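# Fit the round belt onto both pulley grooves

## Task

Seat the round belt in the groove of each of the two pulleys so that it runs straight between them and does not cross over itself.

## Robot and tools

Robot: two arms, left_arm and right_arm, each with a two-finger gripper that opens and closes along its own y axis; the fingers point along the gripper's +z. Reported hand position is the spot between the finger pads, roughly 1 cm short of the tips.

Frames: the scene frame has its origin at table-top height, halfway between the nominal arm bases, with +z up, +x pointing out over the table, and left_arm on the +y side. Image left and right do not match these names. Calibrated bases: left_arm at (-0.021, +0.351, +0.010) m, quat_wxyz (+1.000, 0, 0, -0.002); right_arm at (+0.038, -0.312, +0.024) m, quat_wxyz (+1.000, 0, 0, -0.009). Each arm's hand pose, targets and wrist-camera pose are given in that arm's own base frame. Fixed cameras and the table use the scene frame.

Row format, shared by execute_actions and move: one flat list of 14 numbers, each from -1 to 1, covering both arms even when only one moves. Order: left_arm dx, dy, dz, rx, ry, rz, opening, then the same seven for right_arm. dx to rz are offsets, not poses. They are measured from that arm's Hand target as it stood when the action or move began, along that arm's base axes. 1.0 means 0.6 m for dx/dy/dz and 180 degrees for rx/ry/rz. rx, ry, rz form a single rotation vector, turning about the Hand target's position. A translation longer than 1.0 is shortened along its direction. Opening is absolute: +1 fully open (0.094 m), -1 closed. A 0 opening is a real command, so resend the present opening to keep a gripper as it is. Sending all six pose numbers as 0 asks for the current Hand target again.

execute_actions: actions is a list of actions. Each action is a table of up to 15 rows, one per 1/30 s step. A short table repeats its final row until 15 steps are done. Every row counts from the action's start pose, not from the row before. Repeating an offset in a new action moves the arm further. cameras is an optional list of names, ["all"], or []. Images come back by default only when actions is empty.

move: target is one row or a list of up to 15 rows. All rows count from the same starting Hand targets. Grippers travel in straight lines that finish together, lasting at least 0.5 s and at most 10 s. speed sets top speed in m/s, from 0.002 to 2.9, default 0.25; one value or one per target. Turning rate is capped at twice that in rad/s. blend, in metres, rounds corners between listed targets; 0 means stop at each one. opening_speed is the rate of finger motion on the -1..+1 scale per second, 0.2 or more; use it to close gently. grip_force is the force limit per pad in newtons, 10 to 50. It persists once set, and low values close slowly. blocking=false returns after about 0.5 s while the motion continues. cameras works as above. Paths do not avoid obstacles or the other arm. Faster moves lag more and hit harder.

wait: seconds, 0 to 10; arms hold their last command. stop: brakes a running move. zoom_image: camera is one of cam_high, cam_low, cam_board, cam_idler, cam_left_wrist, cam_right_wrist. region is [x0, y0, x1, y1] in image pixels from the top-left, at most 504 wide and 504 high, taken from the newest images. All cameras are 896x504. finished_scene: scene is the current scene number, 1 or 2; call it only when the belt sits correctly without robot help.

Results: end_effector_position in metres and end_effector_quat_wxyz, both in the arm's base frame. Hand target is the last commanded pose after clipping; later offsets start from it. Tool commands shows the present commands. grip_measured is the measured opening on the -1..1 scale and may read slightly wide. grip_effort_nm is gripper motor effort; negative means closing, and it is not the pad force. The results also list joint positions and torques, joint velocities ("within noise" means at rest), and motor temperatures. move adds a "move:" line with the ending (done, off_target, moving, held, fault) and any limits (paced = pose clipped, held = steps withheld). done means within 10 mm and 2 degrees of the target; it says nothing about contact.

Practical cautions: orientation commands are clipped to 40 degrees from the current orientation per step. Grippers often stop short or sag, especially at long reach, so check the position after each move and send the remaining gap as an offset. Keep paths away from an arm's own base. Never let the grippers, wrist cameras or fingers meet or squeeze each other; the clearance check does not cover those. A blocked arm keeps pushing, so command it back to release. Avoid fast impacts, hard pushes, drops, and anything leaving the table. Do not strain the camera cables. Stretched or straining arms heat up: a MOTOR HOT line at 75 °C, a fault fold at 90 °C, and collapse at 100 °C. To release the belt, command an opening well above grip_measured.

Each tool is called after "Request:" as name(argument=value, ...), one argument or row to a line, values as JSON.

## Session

Request:
execute_actions(
  actions=[],
)

Scene clock: 0.00 s.
left_arm: end_effector_position=(+0.3873, +0.0255, +0.0889) grip_measured=+1.000 grip_effort_nm=n/a end_effector_quat_wxyz=(+0.561, -0.074, +0.822, +0.063) | right_arm: end_effector_position=(+0.3780, -0.0286, +0.0693) grip_measured=+1.000 grip_effort_nm=n/a end_effector_quat_wxyz=(+0.544, +0.059, +0.830, -0.109)
Joint positions: left_arm=[-0.031 1.507 0.366 0.761 -0.217 -0.064 0.094] | right_arm=[0.063 1.564 0.331 0.819 0.306 0.005 0.094]
Joint velocities: within noise
Joint torques (N m): no reading
Motor temperatures (°C): left_arm=[28 37 30 29 25 25 28] | right_arm=[26 38 30 27 24 27 26]
Heat: left arm: 37 °C; right arm: 38 °C.
Hand target: left_arm +0.3922, +0.0254, +0.1005; +0.576, -0.076, +0.811, +0.061 | right_arm +0.3810, -0.0284, +0.0751; +0.551, +0.060, +0.825, -0.108
Tool commands: left_gripper/opening=+1.0 right_gripper/opening=+1.0
camera_calibration:
cam_left_wrist: T_world_to_cam=[[0.195576, -0.980444, -0.0218814, -0.0499233], [-0.699828, -0.1239, -0.703484, 0.377665], [0.687016, 0.152898, -0.710374, -0.120427], [0, 0, 0, 1]] pos_world=[0.3568, 0.0162587, 0.17904]
cam_right_wrist: T_world_to_cam=[[-0.218941, -0.968424, 0.119245, 0.0488688], [-0.737148, 0.0840959, -0.670477, 0.366376], [0.639279, -0.234696, -0.732284, -0.106694], [0, 0, 0, 1]] pos_world=[0.34898, -0.00852568, 0.16169]

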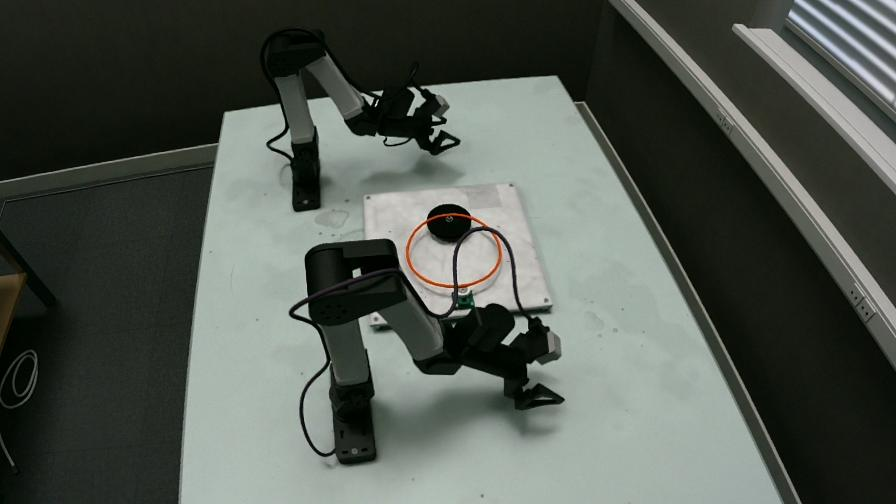

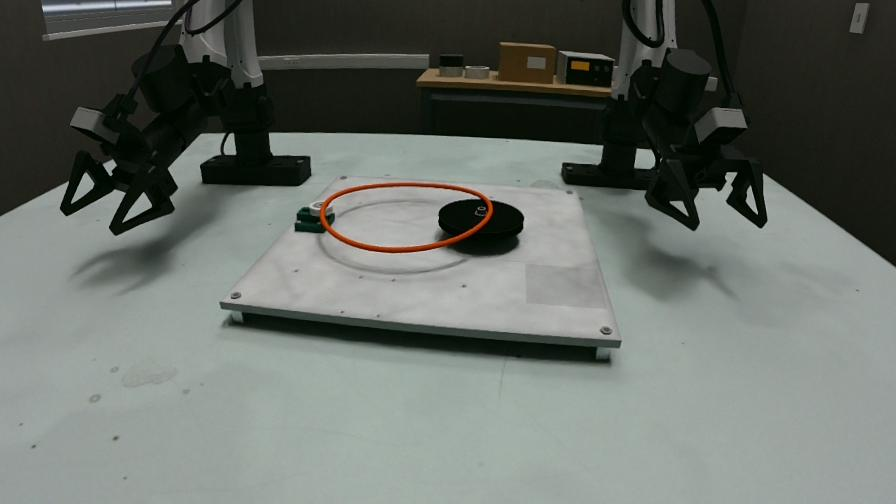

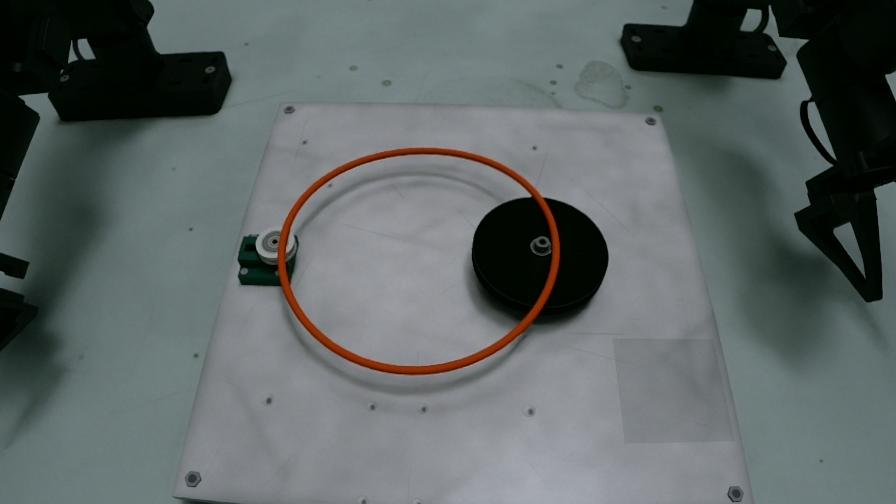

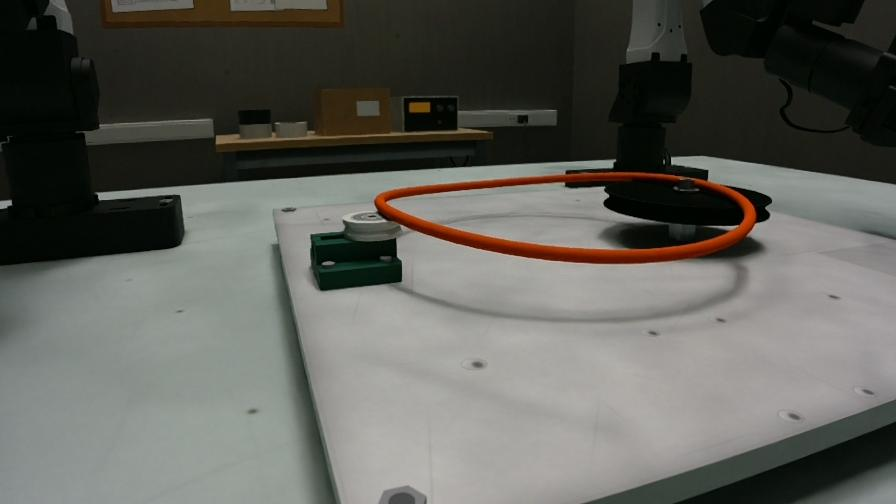

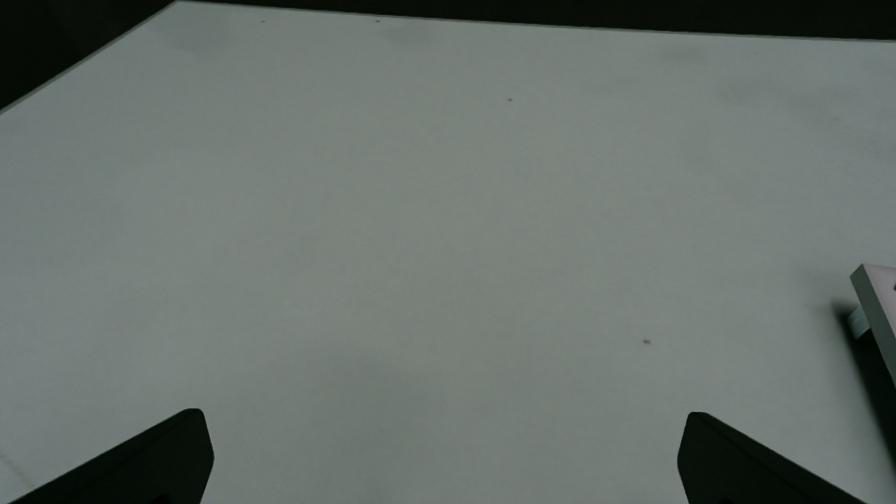

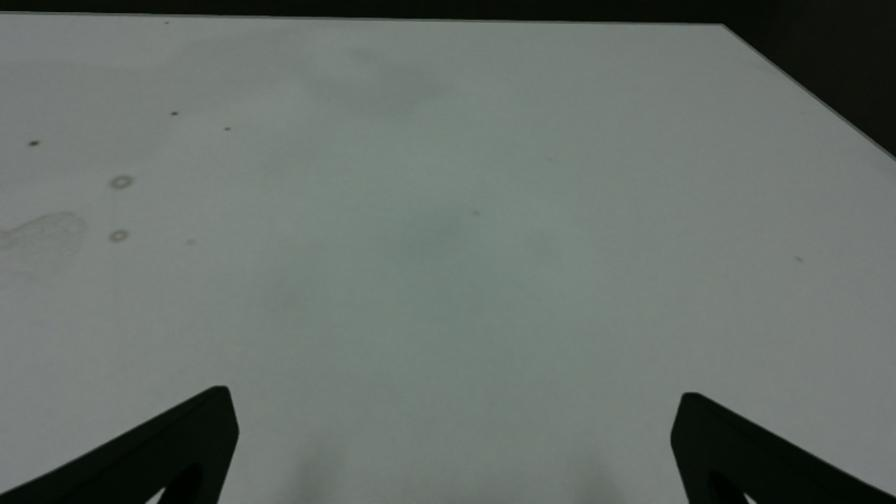

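Request:
move(
  target=[
    [0,-0.02,0.1,0,0,0,-0.3,0,0.02,0.12,0,0,0,-0.3],
    [0.0597,-0.527,0.09,0.19,0.3755,-0.366,-0.3,-0.12,0.3,0.12,-0.0402,0.3857,0.2066,-0.3],
  ],
  speed=0.2,
  cameras=["cam_left_wrist","cam_right_wrist","cam_low"],
)

Scene clock: 13.73 s.
left_arm: end_effector_position=(+0.4280, -0.2846, +0.1465) grip_measured=-0.298 grip_effort_nm=-0.10 end_effector_quat_wxyz=(+0.120, +0.530, +0.839, +0.005) | right_arm: end_effector_position=(+0.3081, +0.1459, +0.1445) grip_measured=-0.299 grip_effort_nm=-0.06 end_effector_quat_wxyz=(+0.001, -0.287, +0.958, -0.009)
Joint positions: left_arm=[-0.592 2.492 2.721 -1.561 -0.016 0.536 0.033] | right_arm=[0.451 1.839 1.695 -1.428 0.018 -0.13 0.033]
Joint torques (N m): left_arm=[-0.39 -10.8 8.64 0.64 0.23 0.26] | right_arm=[0.36 -6.17 7.82 0.15 -0.12 0.03]
Motor temperatures (°C): left_arm=[28 39 32 34 25 25 28] | right_arm=[26 38 31 28 24 27 26]
Heat: left arm: 39 °C; right arm: 38 °C.
Hand target: left_arm +0.4280, -0.2909, +0.1546; +0.000, +0.543, +0.840, +0.000 | right_arm +0.3090, +0.1516, +0.1471; +0.000, -0.293, +0.956, +0.000
Off the commanded pose: left_arm 0.010 m, 14 deg | right_arm 0.006 m, 1 deg.
joint sent to its limit (left arm) — joint 4 (wrist pitch), lower limit. The joint targets are off in orientation, not in position.
move: off_target (left_arm)
camera_calibration:
cam_left_wrist: T_world_to_cam=[[-0.888703, -0.437247, -0.137921, 0.275022], [-0.457852, 0.862153, 0.216942, 0.450428], [0.0240519, 0.255945, -0.966392, 0.290577], [0, 0, 0, 1]] pos_world=[0.443653, -0.342457, 0.221026]
cam_right_wrist: T_world_to_cam=[[0.550182, -0.834791, 0.0205896, -0.0487528], [-0.762068, -0.491866, 0.421094, 0.284448], [-0.341399, -0.247369, -0.906783, 0.363237], [0, 0, 0, 1]] pos_world=[0.3676, 0.189066, 0.210602]
Images, in order (width x height): cam_low 896x504, cam_left_wrist 896x504, cam_right_wrist 896x504.

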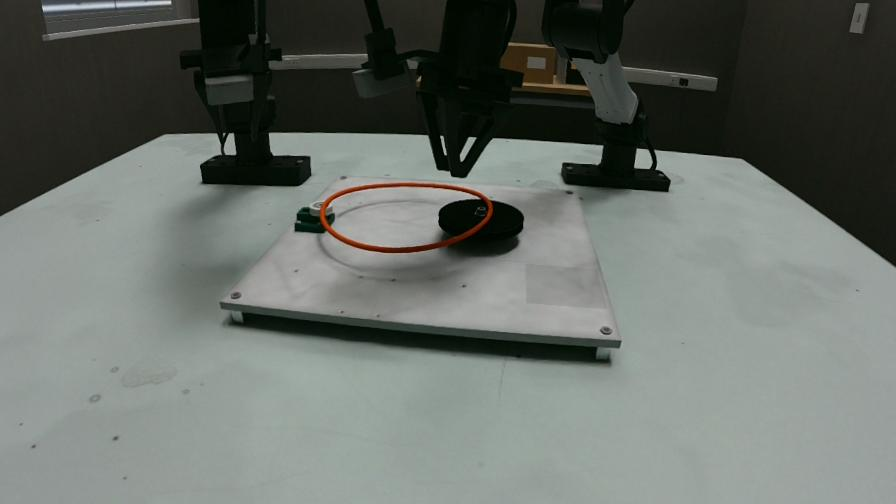

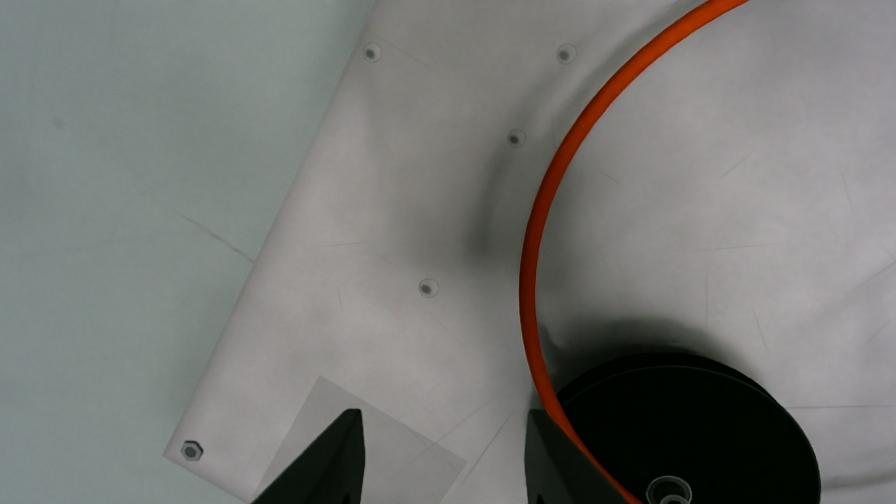

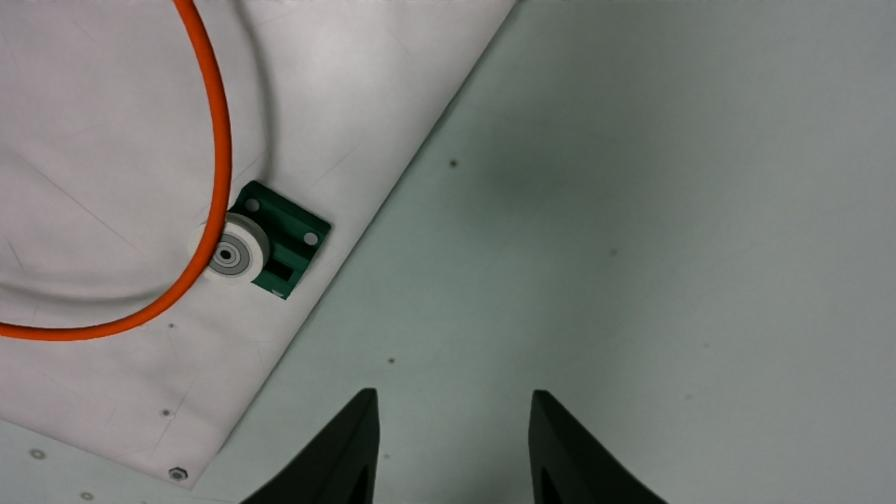

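Request:
move(
  target=[
    [-0.033,0.005,-0.08,0,0,0,-0.3,-0.035,0.149,-0.1,0,0,0,-0.3],
    [-0.033,0.005,-0.13,0,0,0,-0.3,-0.035,0.149,-0.15,0,0,0,-0.3],
  ],
  speed=0.12,
  cameras=["cam_left_wrist","cam_right_wrist","cam_idler"],
)

Scene clock: 19.90 s.
left_arm: end_effector_position=(+0.4092, -0.2755, +0.0789) grip_measured=-0.298 grip_effort_nm=-0.10 end_effector_quat_wxyz=(+0.017, +0.536, +0.844, +0.011) | right_arm: end_effector_position=(+0.2837, +0.2250, +0.0611) grip_measured=-0.299 grip_effort_nm=-0.06 end_effector_quat_wxyz=(-0.019, -0.278, +0.960, -0.017)
Joint positions: left_arm=[-0.601 2.581 2.633 -1.59 -0.023 0.531 0.033] | right_arm=[0.678 1.983 1.557 -1.192 0.016 0.115 0.033]
Joint torques (N m): left_arm=[-1.22 -10.97 5.78 0.54 0.3 0.13] | right_arm=[1.54 -7.41 5.42 0.78 -0.1 -0.01]
Heat: left arm: 43 °C; right arm: 39 °C.
Hand target: left_arm +0.4081, -0.2879, +0.0766; +0.000, +0.543, +0.840, +0.000 | right_arm +0.2880, +0.2410, +0.0572; +0.000, -0.293, +0.956, +0.000
Off the commanded pose: left_arm 0.013 m, 2 deg | right_arm 0.017 m, 3 deg.
joint read past its limit (left arm) — joint 4 (wrist pitch), lower limit.
joint sent to its limit (left arm) — joint 4 (wrist pitch), lower limit. The joint targets are off in orientation, not in position.
move: off_target (left_arm, right_arm)
camera_calibration:
cam_left_wrist: T_world_to_cam=[[-0.90455, -0.424511, -0.0397488, 0.255253], [-0.404938, 0.826159, 0.391775, 0.403405], [-0.133474, 0.370476, -0.919202, 0.315635], [0, 0, 0, 1]] pos_world=[0.436372, -0.341854, 0.142234]
cam_right_wrist: T_world_to_cam=[[0.535531, -0.84416, 0.0244837, 0.0385388], [-0.756147, -0.466381, 0.459054, 0.330143], [-0.376097, -0.264351, -0.888071, 0.311291], [0, 0, 0, 1]] pos_world=[0.346073, 0.268796, 0.123952]
Images, in order (width x height): cam_idler 896x504, cam_left_wrist 896x504, cam_right_wrist 896x504.

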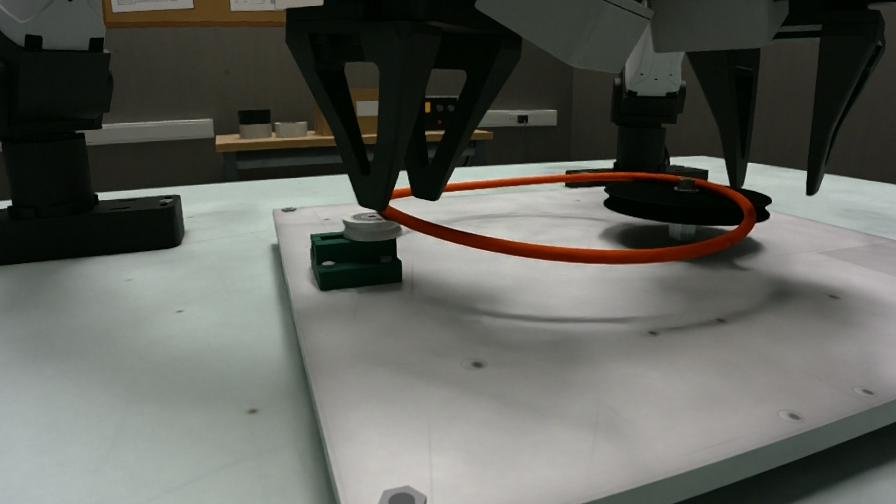

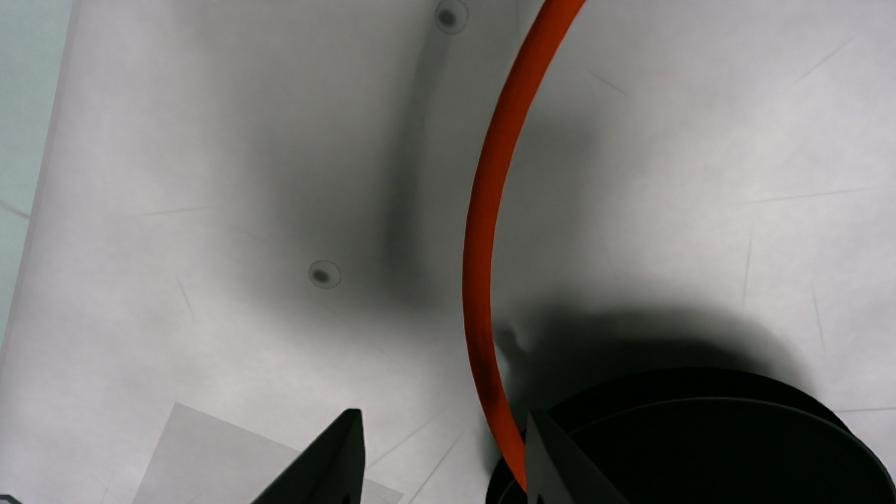

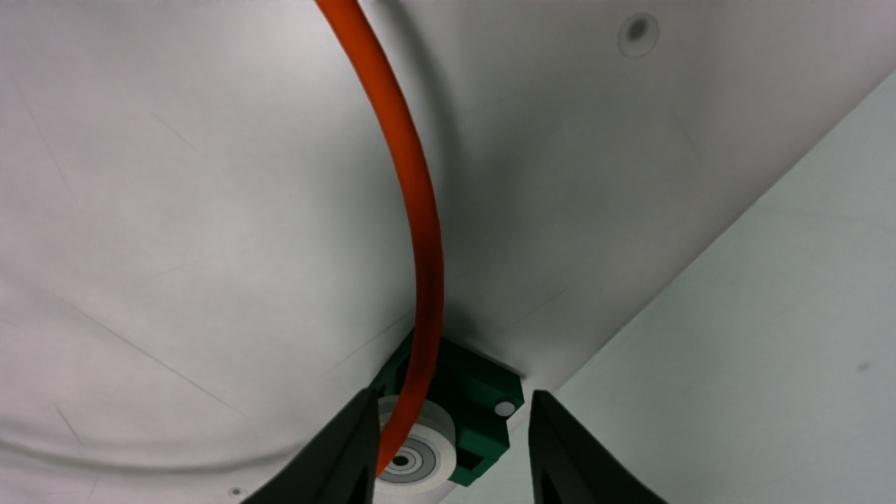

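Request:
move(
  target=[
    [0.013,-0.012,0,0,0,0,-0.3,0.02,0,0,0,0,0,-0.3],
    [0.013,-0.012,-0.034,0,0,0,-0.3,0.02,0,-0.046,0,0,0,-0.3],
  ],
  speed=0.08,
  cameras=["cam_left_wrist","cam_right_wrist","cam_idler"],
)

Scene clock: 21.53 s.
left_arm: end_effector_position=(+0.4123, -0.2748, +0.0701) grip_measured=-0.298 grip_effort_nm=-0.10 end_effector_quat_wxyz=(+0.012, +0.534, +0.845, +0.012) | right_arm: end_effector_position=(+0.2865, +0.2240, +0.0530) grip_measured=-0.299 grip_effort_nm=-0.06 end_effector_quat_wxyz=(-0.028, -0.279, +0.960, -0.021)
Joint positions: left_arm=[-0.596 2.611 2.655 -1.592 -0.025 0.531 0.033] | right_arm=[0.672 2.015 1.569 -1.192 0.018 0.107 0.033]
Joint torques (N m): left_arm=[-0.25 -11.71 5.57 0.54 0.09 0.1] | right_arm=[0.17 -7.71 8.68 0.55 -0.08 -0.16]
Motor temperatures (°C): left_arm=[28 44 33 32 25 25 28] | right_arm=[26 39 32 28 24 27 26]
Heat: left arm: 44 °C; right arm: 39 °C.
Hand target: left_arm +0.4159, -0.2799, +0.0704; +0.024, +0.536, +0.844, +0.011 (not the last commanded pose) | right_arm +0.3001, +0.2410, +0.0572; +0.000, -0.293, +0.956, +0.000 (not the last commanded pose)
Off the commanded pose: left_arm 0.025 m, 2 deg | right_arm 0.032 m, 4 deg.
joint read past its limit (left arm) — joint 4 (wrist pitch), lower limit.
joint sent to its limit (left arm) — joint 4 (wrist pitch), lower limit.
move: held (left_arm; a check stopped the path), off_target (right_arm); path passed 1 of 2 targets; limits=held
pose unreachable (left arm): on one or more control steps of this call, first in action 0 (counted from 0), this arm could not follow its commanded pose, so it was not sent that pose on those steps. It may still have moved: this result reports where it is.
cause: moving toward the commanded pose would bring a part of the arm too close to another arm (this arm's wrist (the part past joint 4) and the right arm's wrist (the part past joint 4), along the way the arms are being sent, or toward where that arm still pushes).
camera_calibration:
cam_left_wrist: T_world_to_cam=[[-0.903016, -0.428109, -0.035846, 0.256054], [-0.405436, 0.821644, 0.400654, 0.40582], [-0.142071, 0.37633, -0.915528, 0.312553], [0, 0, 0, 1]] pos_world=[0.44016, -0.341443, 0.132736]
cam_right_wrist: T_world_to_cam=[[0.536983, -0.843148, 0.0273903, 0.0354608], [-0.748466, -0.461201, 0.476542, 0.331238], [-0.389163, -0.276396, -0.878725, 0.310958], [0, 0, 0, 1]] pos_world=[0.349892, 0.268614, 0.114426]
Images, in order (width x height): cam_idler 896x504, cam_left_wrist 896x504, cam_right_wrist 896x504.

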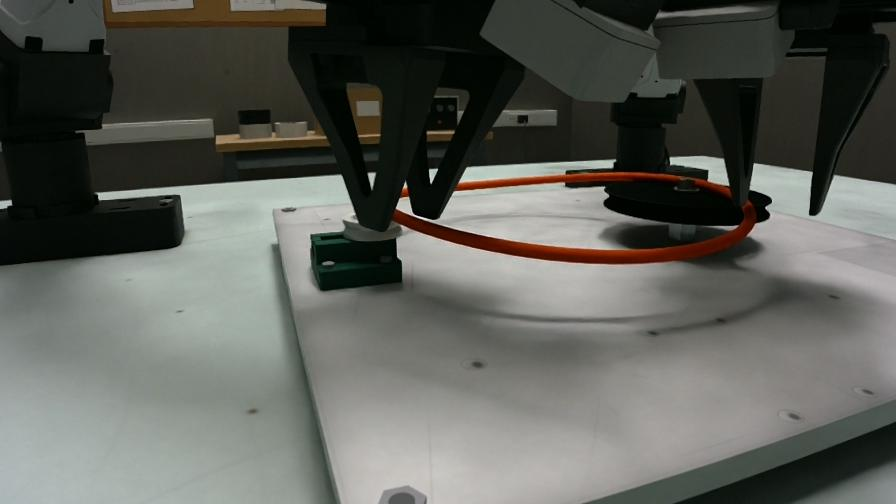

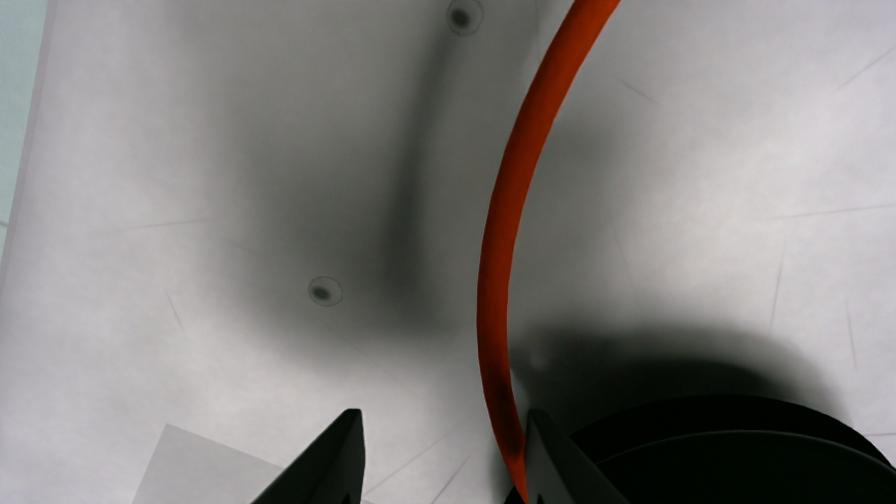

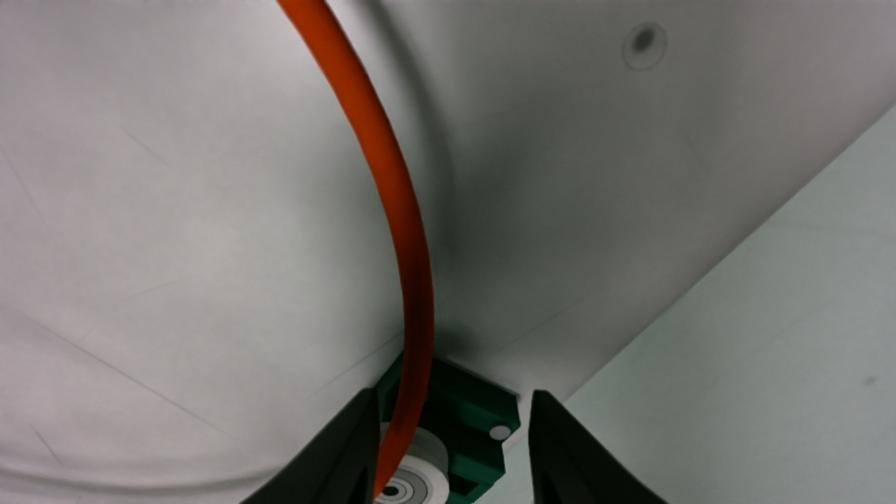

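Request:
move(
  target=[
    [0,0,0.01,0,0,0,-0.3,-0.02,-0.02,0.1,0,0,0,-0.3],
    [0.01,-0.01,0.01,0,0,0,-0.3,-0.1,-0.2,0.16,0,0,0,-0.3],
    [0.009,-0.011,-0.027,0,0,0,-0.3,-0.1,-0.2,0.16,0,0,0,-0.3],
  ],
  speed=0.12,
  cameras=["cam_left_wrist","cam_idler"],
)

Scene clock: 25.20 s.
left_arm: end_effector_position=(+0.4172, -0.2781, +0.0471) grip_measured=-0.298 grip_effort_nm=-0.10 end_effector_quat_wxyz=(+0.004, +0.534, +0.845, +0.012) | right_arm: end_effector_position=(+0.2465, +0.1226, +0.1502) grip_measured=-0.299 grip_effort_nm=-0.06 end_effector_quat_wxyz=(+0.002, -0.291, +0.957, -0.008)
Joint positions: left_arm=[-0.596 2.664 2.665 -1.564 -0.025 0.531 0.033] | right_arm=[0.472 1.585 1.427 -1.411 0.016 -0.12 0.033]
Joint torques (N m): left_arm=[-0.7 -12.14 7.65 0.4 0.09 0.04] | right_arm=[-0.44 -7.09 4.98 0.14 -0.17 0.02]
Heat: left arm: 45 °C; right arm: 40 °C.
Hand target: left_arm +0.4213, -0.2865, +0.0542; +0.024, +0.536, +0.844, +0.011 | right_arm +0.2400, +0.1210, +0.1531; +0.000, -0.293, +0.956, +0.000
Off the commanded pose: left_arm 0.012 m, 2 deg | right_arm 0.007 m, 1 deg.
move: off_target (left_arm)
camera_calibration:
cam_left_wrist: T_world_to_cam=[[-0.903408, -0.42786, -0.0280988, 0.25812], [-0.400317, 0.818144, 0.41278, 0.416038], [-0.153623, 0.384157, -0.910397, 0.300109], [0, 0, 0, 1]] pos_world=[0.445839, -0.345229, 0.10874]
Images, in order (width x height): cam_idler 896x504, cam_left_wrist 896x504.

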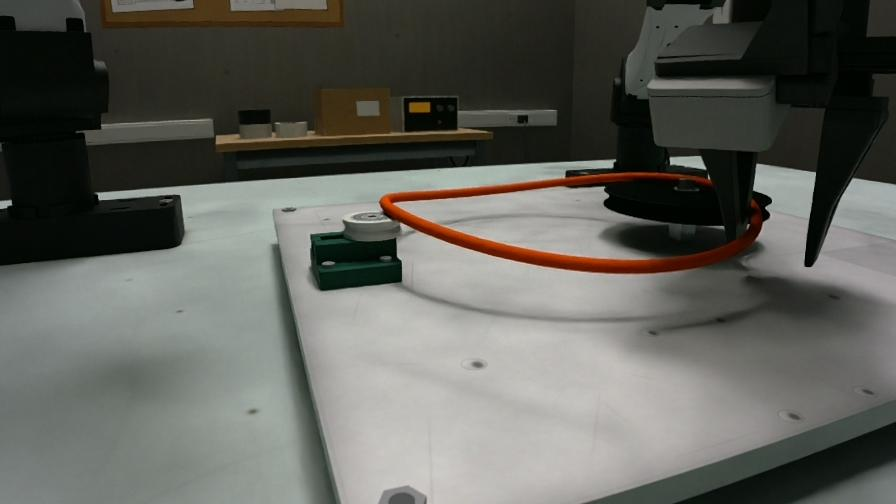

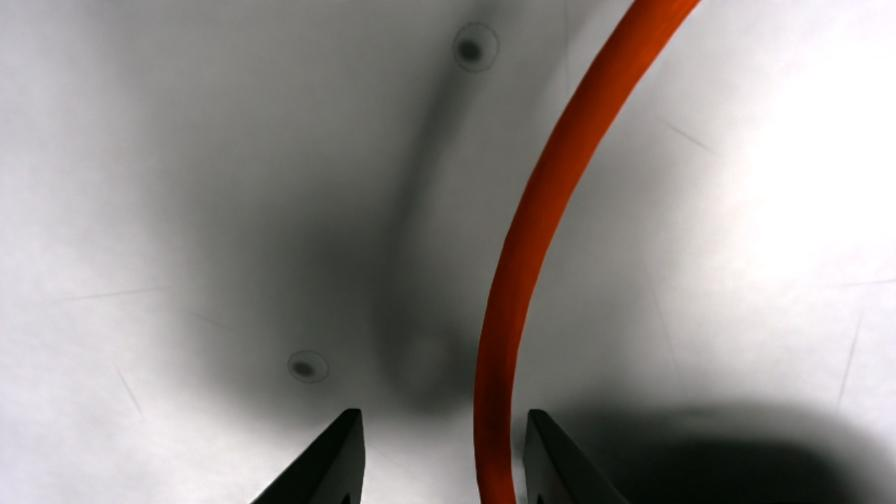

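Request:
move(
  target=[
    [0,0,0,0,0,0,-0.96,0,0,0,0,0,0,-0.3],
    [0,0,0.015,0,0,0,-0.96,0,0,0,0,0,0,-0.3],
    [0.006,0.105,0.025,0,0,0.12,-0.96,0,0,0,0,0,0,-0.3],
    [-0.034,0.185,0.032,0,0,0.25,-0.96,0,0,0,0,0,0,-0.3],
    [-0.1,0.215,0.035,0,0,0.37,-0.96,0,0,0,0,0,0,-0.3],
  ],
  speed=0.12,
  cameras=["cam_idler","cam_low","cam_right_wrist","cam_left_wrist"],
)

Scene clock: 34.10 s.
left_arm: end_effector_position=(+0.3564, -0.1606, +0.0612) grip_measured=-0.903 grip_effort_nm=-1.01 end_effector_quat_wxyz=(-0.012, -0.005, +1.000, +0.025) | right_arm: end_effector_position=(+0.2465, +0.1226, +0.1502) grip_measured=-0.299 grip_effort_nm=-0.06 end_effector_quat_wxyz=(+0.002, -0.291, +0.957, -0.008)
Joint positions: left_arm=[-0.439 2.093 1.72 -1.241 -0.035 -0.449 0.005] | right_arm=[0.472 1.585 1.427 -1.411 0.016 -0.12 0.033]
Joint torques (N m): left_arm=[0.61 -12.72 4.92 0.33 -0.17 -0.08] | right_arm=[-0.8 -7.16 4.97 0.12 -0.12 0.04]
Motor temperatures (°C): left_arm=[28 51 34 31 25 25 29] | right_arm=[26 41 33 27 24 27 26]
Heat: left arm: 51 °C; right arm: 41 °C.
Hand target: left_arm +0.3612, -0.1575, +0.0750; +0.014, -0.016, +1.000, +0.022 | right_arm +0.2400, +0.1210, +0.1531; +0.000, -0.293, +0.956, +0.000
Off the commanded pose: left_arm 0.015 m, 3 deg | right_arm 0.007 m, 1 deg.
move: off_target (left_arm)
camera_calibration:
cam_left_wrist: T_world_to_cam=[[0.00796217, -0.998544, -0.0533521, -0.161075], [-0.902711, -0.0301297, 0.429192, 0.331539], [-0.430175, 0.0447442, -0.901636, 0.302036], [0, 0, 0, 1]] pos_world=[0.430494, -0.164366, 0.121439]
cam_right_wrist: T_world_to_cam=[[0.558091, -0.829565, 0.0189, -0.0367068], [-0.757655, -0.50016, 0.419284, 0.223952], [-0.33837, -0.248318, -0.907658, 0.34111], [0, 0, 0, 1]] pos_world=[0.305585, 0.166265, 0.216406]
Images, in order (width x height): cam_low 896x504, cam_idler 896x504, cam_left_wrist 896x504, cam_right_wrist 896x504.

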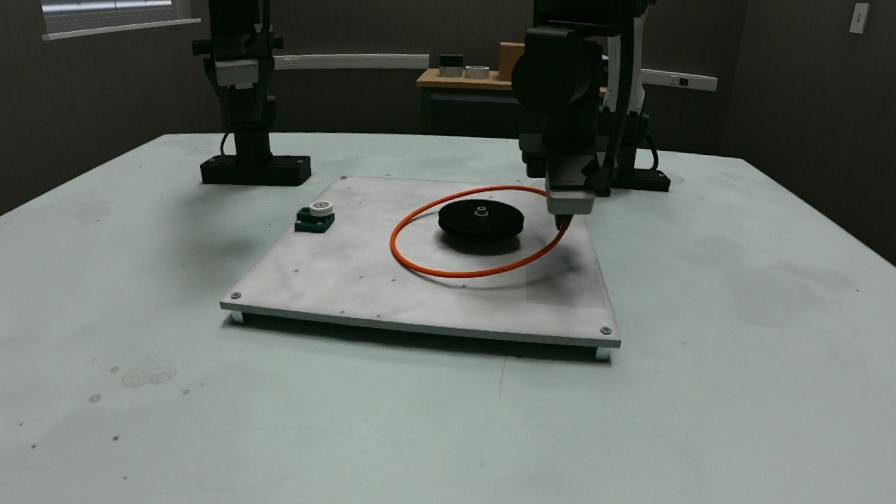

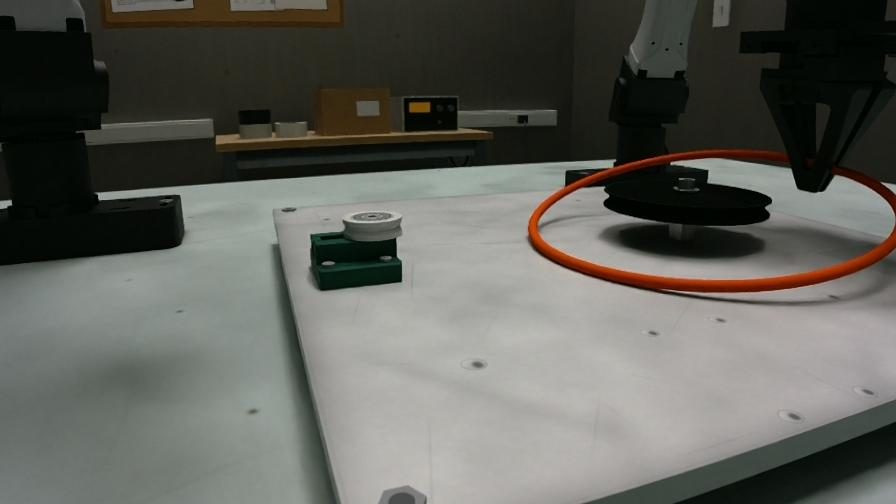

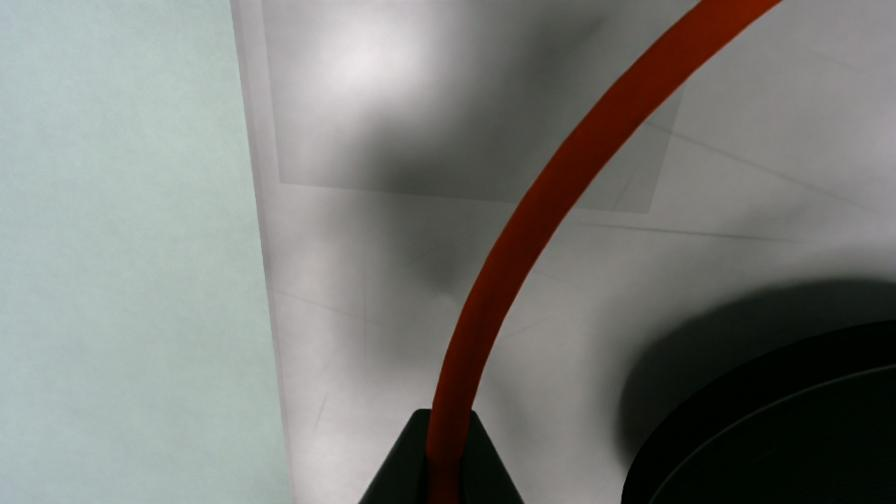

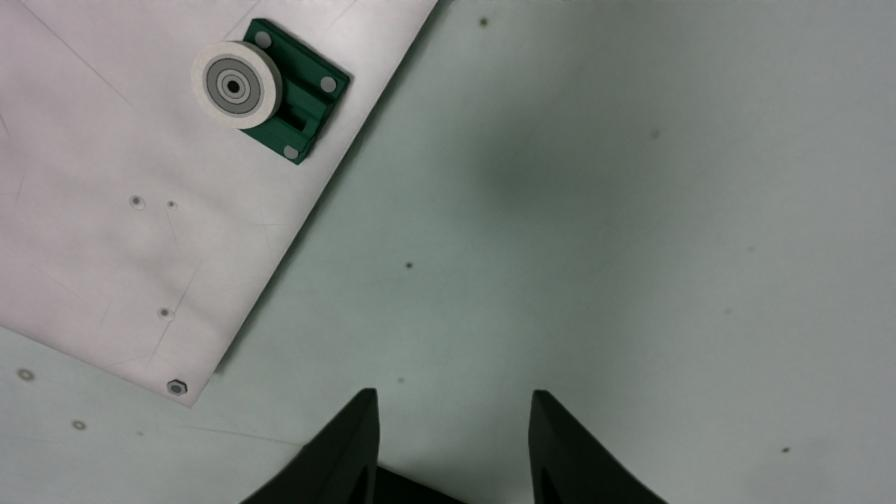

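Request:
move(
  target=[0,0,0,0,0,0,-0.96,0.145,0.325,-0.085,0,0,0,-0.3],
  speed=0.2,
  cameras=["cam_idler","cam_right_wrist"],
)

Scene clock: 37.27 s.
left_arm: end_effector_position=(+0.3565, -0.1606, +0.0612) grip_measured=-0.903 grip_effort_nm=-1.01 end_effector_quat_wxyz=(-0.012, -0.005, +1.000, +0.025) | right_arm: end_effector_position=(+0.3275, +0.3128, +0.1037) grip_measured=-0.299 grip_effort_nm=-0.06 end_effector_quat_wxyz=(+0.006, -0.297, +0.955, -0.005)
Joint positions: left_arm=[-0.439 2.093 1.72 -1.241 -0.035 -0.45 0.005] | right_arm=[0.768 2.341 2.295 -1.519 0.014 0.165 0.033]
Joint torques (N m): left_arm=[0.59 -12.72 4.93 0.33 -0.16 -0.09] | right_arm=[-0.29 -9.11 7.88 0.14 -0.07 0.2]
Heat: left arm: 53 °C; right arm: 42 °C.
Hand target: left_arm +0.3612, -0.1575, +0.0750; +0.014, -0.016, +1.000, +0.022 | right_arm +0.3271, +0.3159, +0.1022; +0.000, -0.293, +0.956, +0.000
Off the commanded pose: left_arm 0.015 m, 3 deg | right_arm 0.004 m, 1 deg.
move: off_target (left_arm)
camera_calibration:
cam_right_wrist: T_world_to_cam=[[0.567798, -0.823024, 0.0154009, 0.07185], [-0.753928, -0.512437, 0.411097, 0.403332], [-0.33045, -0.245031, -0.911462, 0.370322], [0, 0, 0, 1]] pos_world=[0.38566, 0.356557, 0.170619]
Images, in order (width x height): cam_idler 896x504, cam_right_wrist 896x504.

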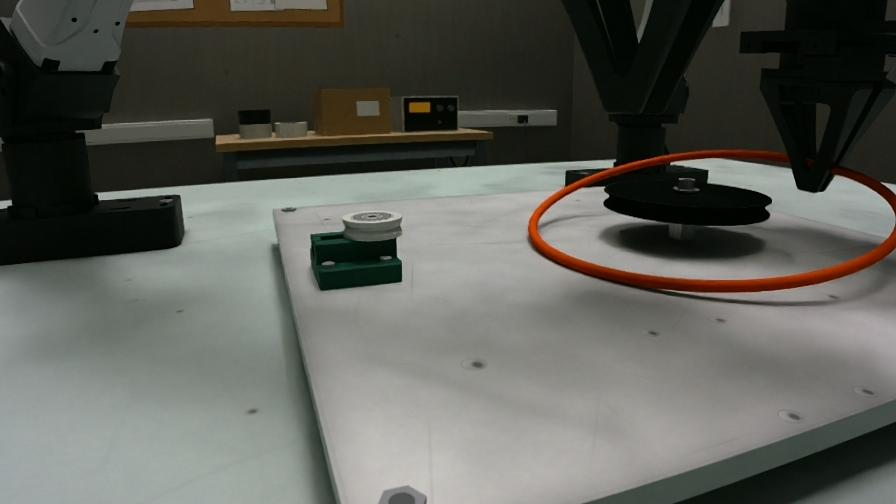

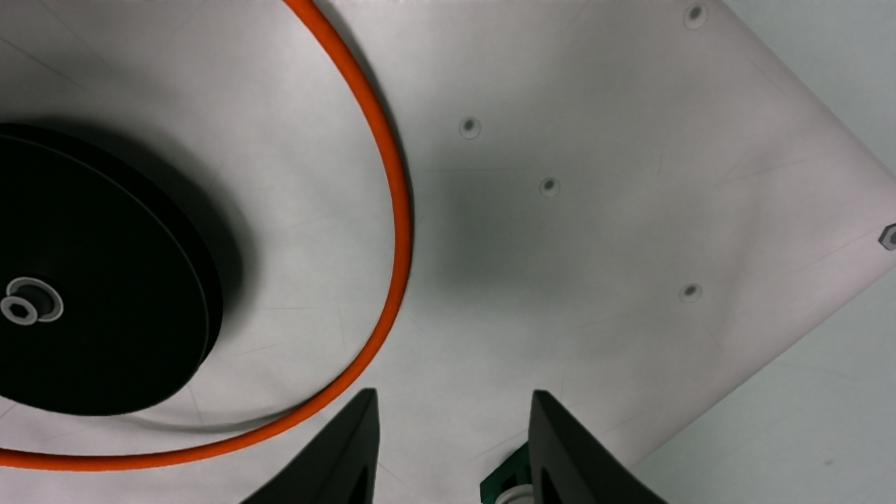

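Request:
move(
  target=[
    [0,0,0,0,0,0,-0.96,0.008,0.043,-0.08,0,0,0,-0.4],
  ],
  speed=0.12,
  cameras=["cam_right_wrist"],
)

Scene clock: 39.37 s.
left_arm: end_effector_position=(+0.3565, -0.1606, +0.0612) grip_measured=-0.903 grip_effort_nm=-1.01 end_effector_quat_wxyz=(-0.012, -0.005, +1.000, +0.025) | right_arm: end_effector_position=(+0.3300, +0.3343, +0.0564) grip_measured=-0.398 grip_effort_nm=-0.06 end_effector_quat_wxyz=(-0.005, -0.296, +0.955, -0.010)
Joint positions: left_arm=[-0.439 2.093 1.72 -1.241 -0.035 -0.45 0.005] | right_arm=[0.797 2.448 2.295 -1.436 0.014 0.196 0.028]
Joint torques (N m): left_arm=[0.61 -12.71 4.92 0.33 -0.16 -0.09] | right_arm=[0.1 -10.28 6.87 0.43 -0.06 0.19]
Heat: left arm: 54 °C; right arm: 42 °C.
Hand target: left_arm +0.3612, -0.1575, +0.0750; +0.014, -0.016, +1.000, +0.022 | right_arm +0.3319, +0.3417, +0.0542; +0.000, -0.293, +0.956, +0.000
Off the commanded pose: left_arm 0.015 m, 3 deg | right_arm 0.008 m, 1 deg.
move: off_target (left_arm)
camera_calibration:
cam_right_wrist: T_world_to_cam=[[0.566508, -0.823816, 0.019875, 0.0892872], [-0.747793, -0.503797, 0.432428, 0.429625], [-0.346229, -0.259837, -0.901449, 0.342832], [0, 0, 0, 1]] pos_world=[0.389387, 0.37908, 0.121489]
Images, in order (width x height): cam_right_wrist 896x504.

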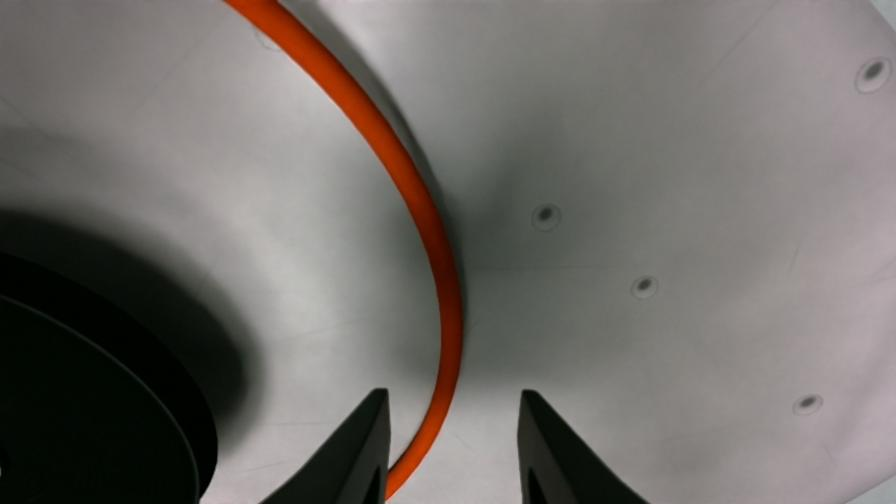

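Request:
move(
  target=[
    [0,0,0,0,0,0,-0.96,0,0.004,-0.07,0,0,0,-0.4],
    [0,0,0,0,0,0,-0.96,0,0.004,-0.07,0,0,0,-0.96],
  ],
  speed=0.08,
  cameras=["cam_right_wrist"],
)

Scene clock: 41.50 s.
left_arm: end_effector_position=(+0.3567, -0.1607, +0.0612) grip_measured=-0.903 grip_effort_nm=-1.01 end_effector_quat_wxyz=(-0.012, -0.005, +1.000, +0.025) | right_arm: end_effector_position=(+0.3360, +0.3406, +0.0238) grip_measured=-0.909 grip_effort_nm=-1.01 end_effector_quat_wxyz=(+0.008, -0.294, +0.956, -0.003)
Joint positions: left_arm=[-0.439 2.093 1.72 -1.24 -0.035 -0.45 0.005] | right_arm=[0.797 2.45 2.17 -1.279 0.013 0.2 0.004]
Joint torques (N m): left_arm=[0.61 -12.72 4.92 0.34 -0.16 -0.09] | right_arm=[0.35 -9.72 4.94 0.53 -0.08 0.16]
Motor temperatures (°C): left_arm=[28 55 33 31 25 25 29] | right_arm=[26 43 33 27 24 27 26]
Heat: left arm: 55 °C; right arm: 43 °C.
Hand target: left_arm +0.3612, -0.1575, +0.0750; +0.014, -0.016, +1.000, +0.022 | right_arm +0.3320, +0.3442, +0.0121; +0.000, -0.293, +0.956, +0.000
Off the commanded pose: left_arm 0.015 m, 3 deg | right_arm 0.013 m, 1 deg.
move: off_target (left_arm, right_arm); target 2's new opening was sent with right_arm's hand 0.013 m and 1 deg from that target
camera_calibration:
cam_right_wrist: T_world_to_cam=[[0.562721, -0.826535, 0.0136124, 0.0940542], [-0.758653, -0.509826, 0.405614, 0.457665], [-0.328314, -0.238575, -0.913943, 0.304223], [0, 0, 0, 1]] pos_world=[0.394163, 0.383648, 0.0911271]
Images, in order (width x height): cam_right_wrist 896x504.

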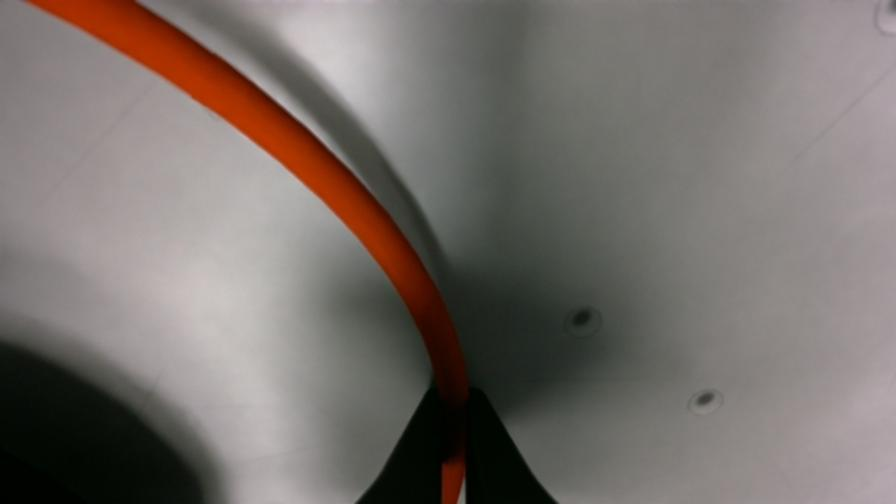

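Request:
move(
  target=[
    [-0.02,-0.02,-0.008,0,0,0,-0.96,0,-0.02,0.04,0,0,0,-0.96],
    [-0.04,-0.05,-0.015,0,0,0,-0.96,-0.04,-0.13,0.06,0,0,0,-0.96],
  ],
  speed=0.12,
  cameras=["cam_right_wrist","cam_idler","cam_low","cam_left_wrist"],
)

Scene clock: 45.33 s.
left_arm: end_effector_position=(+0.3382, -0.1916, +0.0522) grip_measured=-0.903 grip_effort_nm=-1.01 end_effector_quat_wxyz=(-0.002, -0.005, +1.000, +0.022) | right_arm: end_effector_position=(+0.3054, +0.2715, +0.0367) grip_measured=-0.909 grip_effort_nm=-1.01 end_effector_quat_wxyz=(-0.011, -0.296, +0.955, -0.003)
Joint positions: left_arm=[-0.531 2.072 1.652 -1.176 -0.035 -0.541 0.005] | right_arm=[0.725 2.16 1.727 -1.16 -0.004 0.123 0.004]
Joint torques (N m): left_arm=[0.18 -12.71 4.68 0.15 -0.17 -0.15] | right_arm=[-1.28 -12.59 4.83 0.21 0.1 0.04]
Motor temperatures (°C): left_arm=[27 56 33 31 25 25 29] | right_arm=[26 44 33 27 24 27 26]
Heat: left arm: 56 °C; right arm: 44 °C.
Hand target: left_arm +0.3373, -0.1875, +0.0661; +0.014, -0.016, +1.000, +0.022 | right_arm +0.3079, +0.2662, +0.0483; +0.000, -0.293, +0.956, +0.000
Off the commanded pose: left_arm 0.014 m, 2 deg | right_arm 0.013 m, 1 deg.
move: off_target (left_arm, right_arm)
camera_calibration:
cam_left_wrist: T_world_to_cam=[[0.00815291, -0.998902, -0.0461263, -0.192855], [-0.911568, -0.0263866, 0.410301, 0.322839], [-0.411068, 0.0387021, -0.910783, 0.28041], [0, 0, 0, 1]] pos_world=[0.411129, -0.194977, 0.114036]
cam_right_wrist: T_world_to_cam=[[0.567025, -0.8237, 0.00145667, 0.0524429], [-0.740334, -0.50886, 0.43928, 0.386951], [-0.361093, -0.250161, -0.898349, 0.302062], [0, 0, 0, 1]] pos_world=[0.365809, 0.315665, 0.1013]
Images, in order (width x height): cam_low 896x504, cam_idler 896x504, cam_left_wrist 896x504, cam_right_wrist 896x504.

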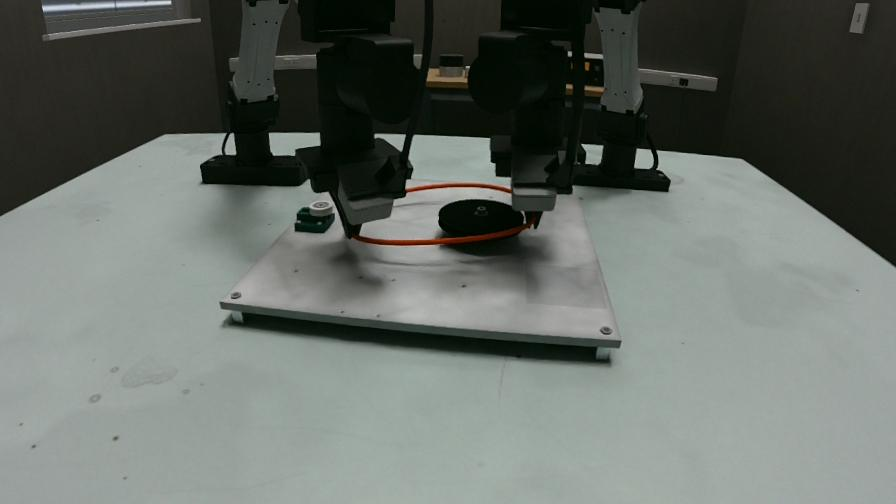

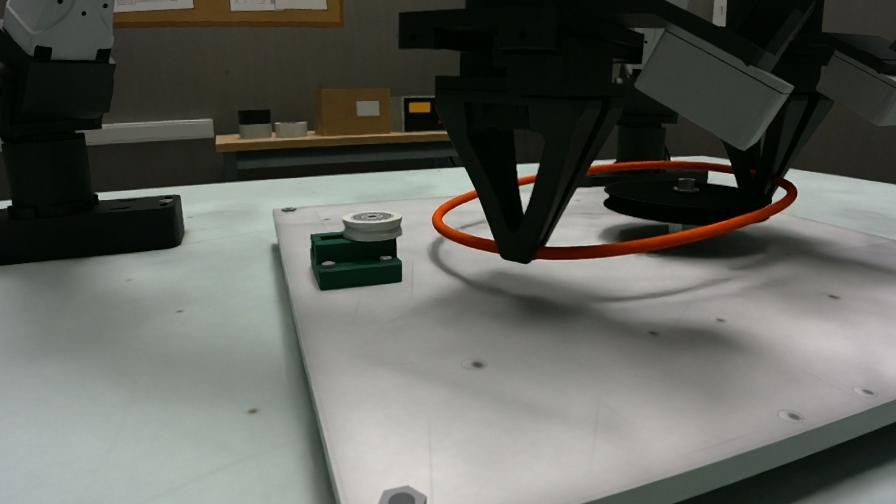

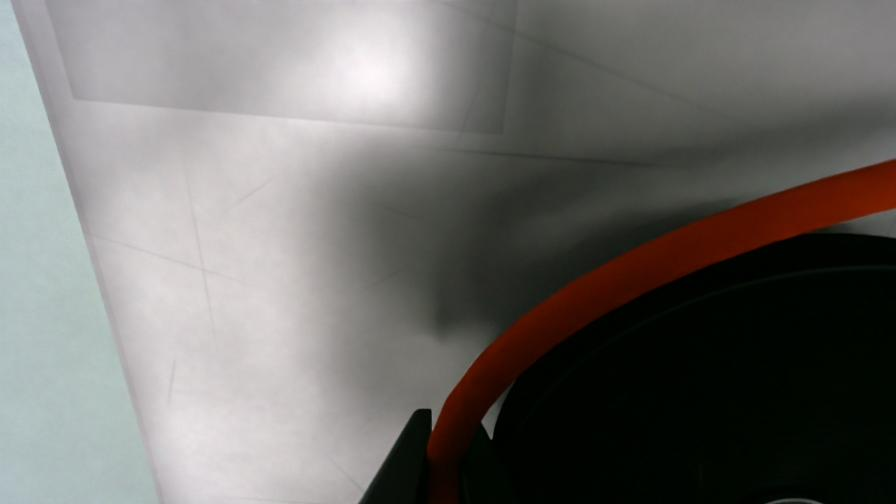

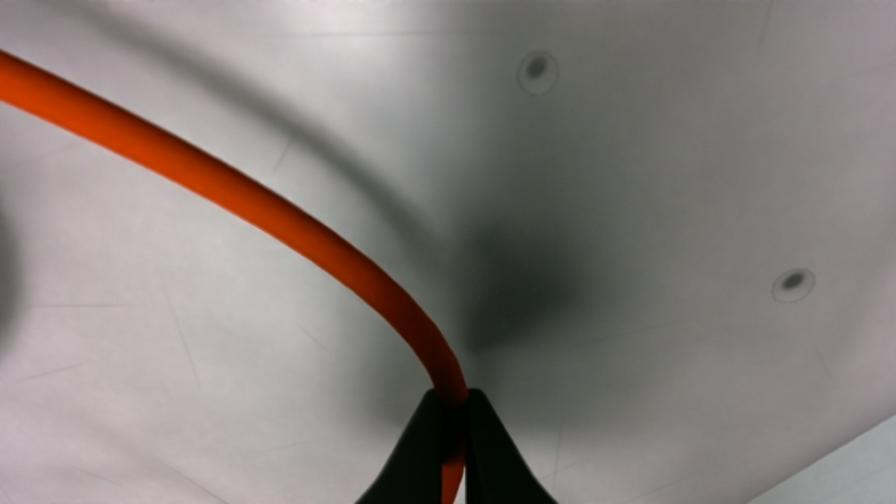

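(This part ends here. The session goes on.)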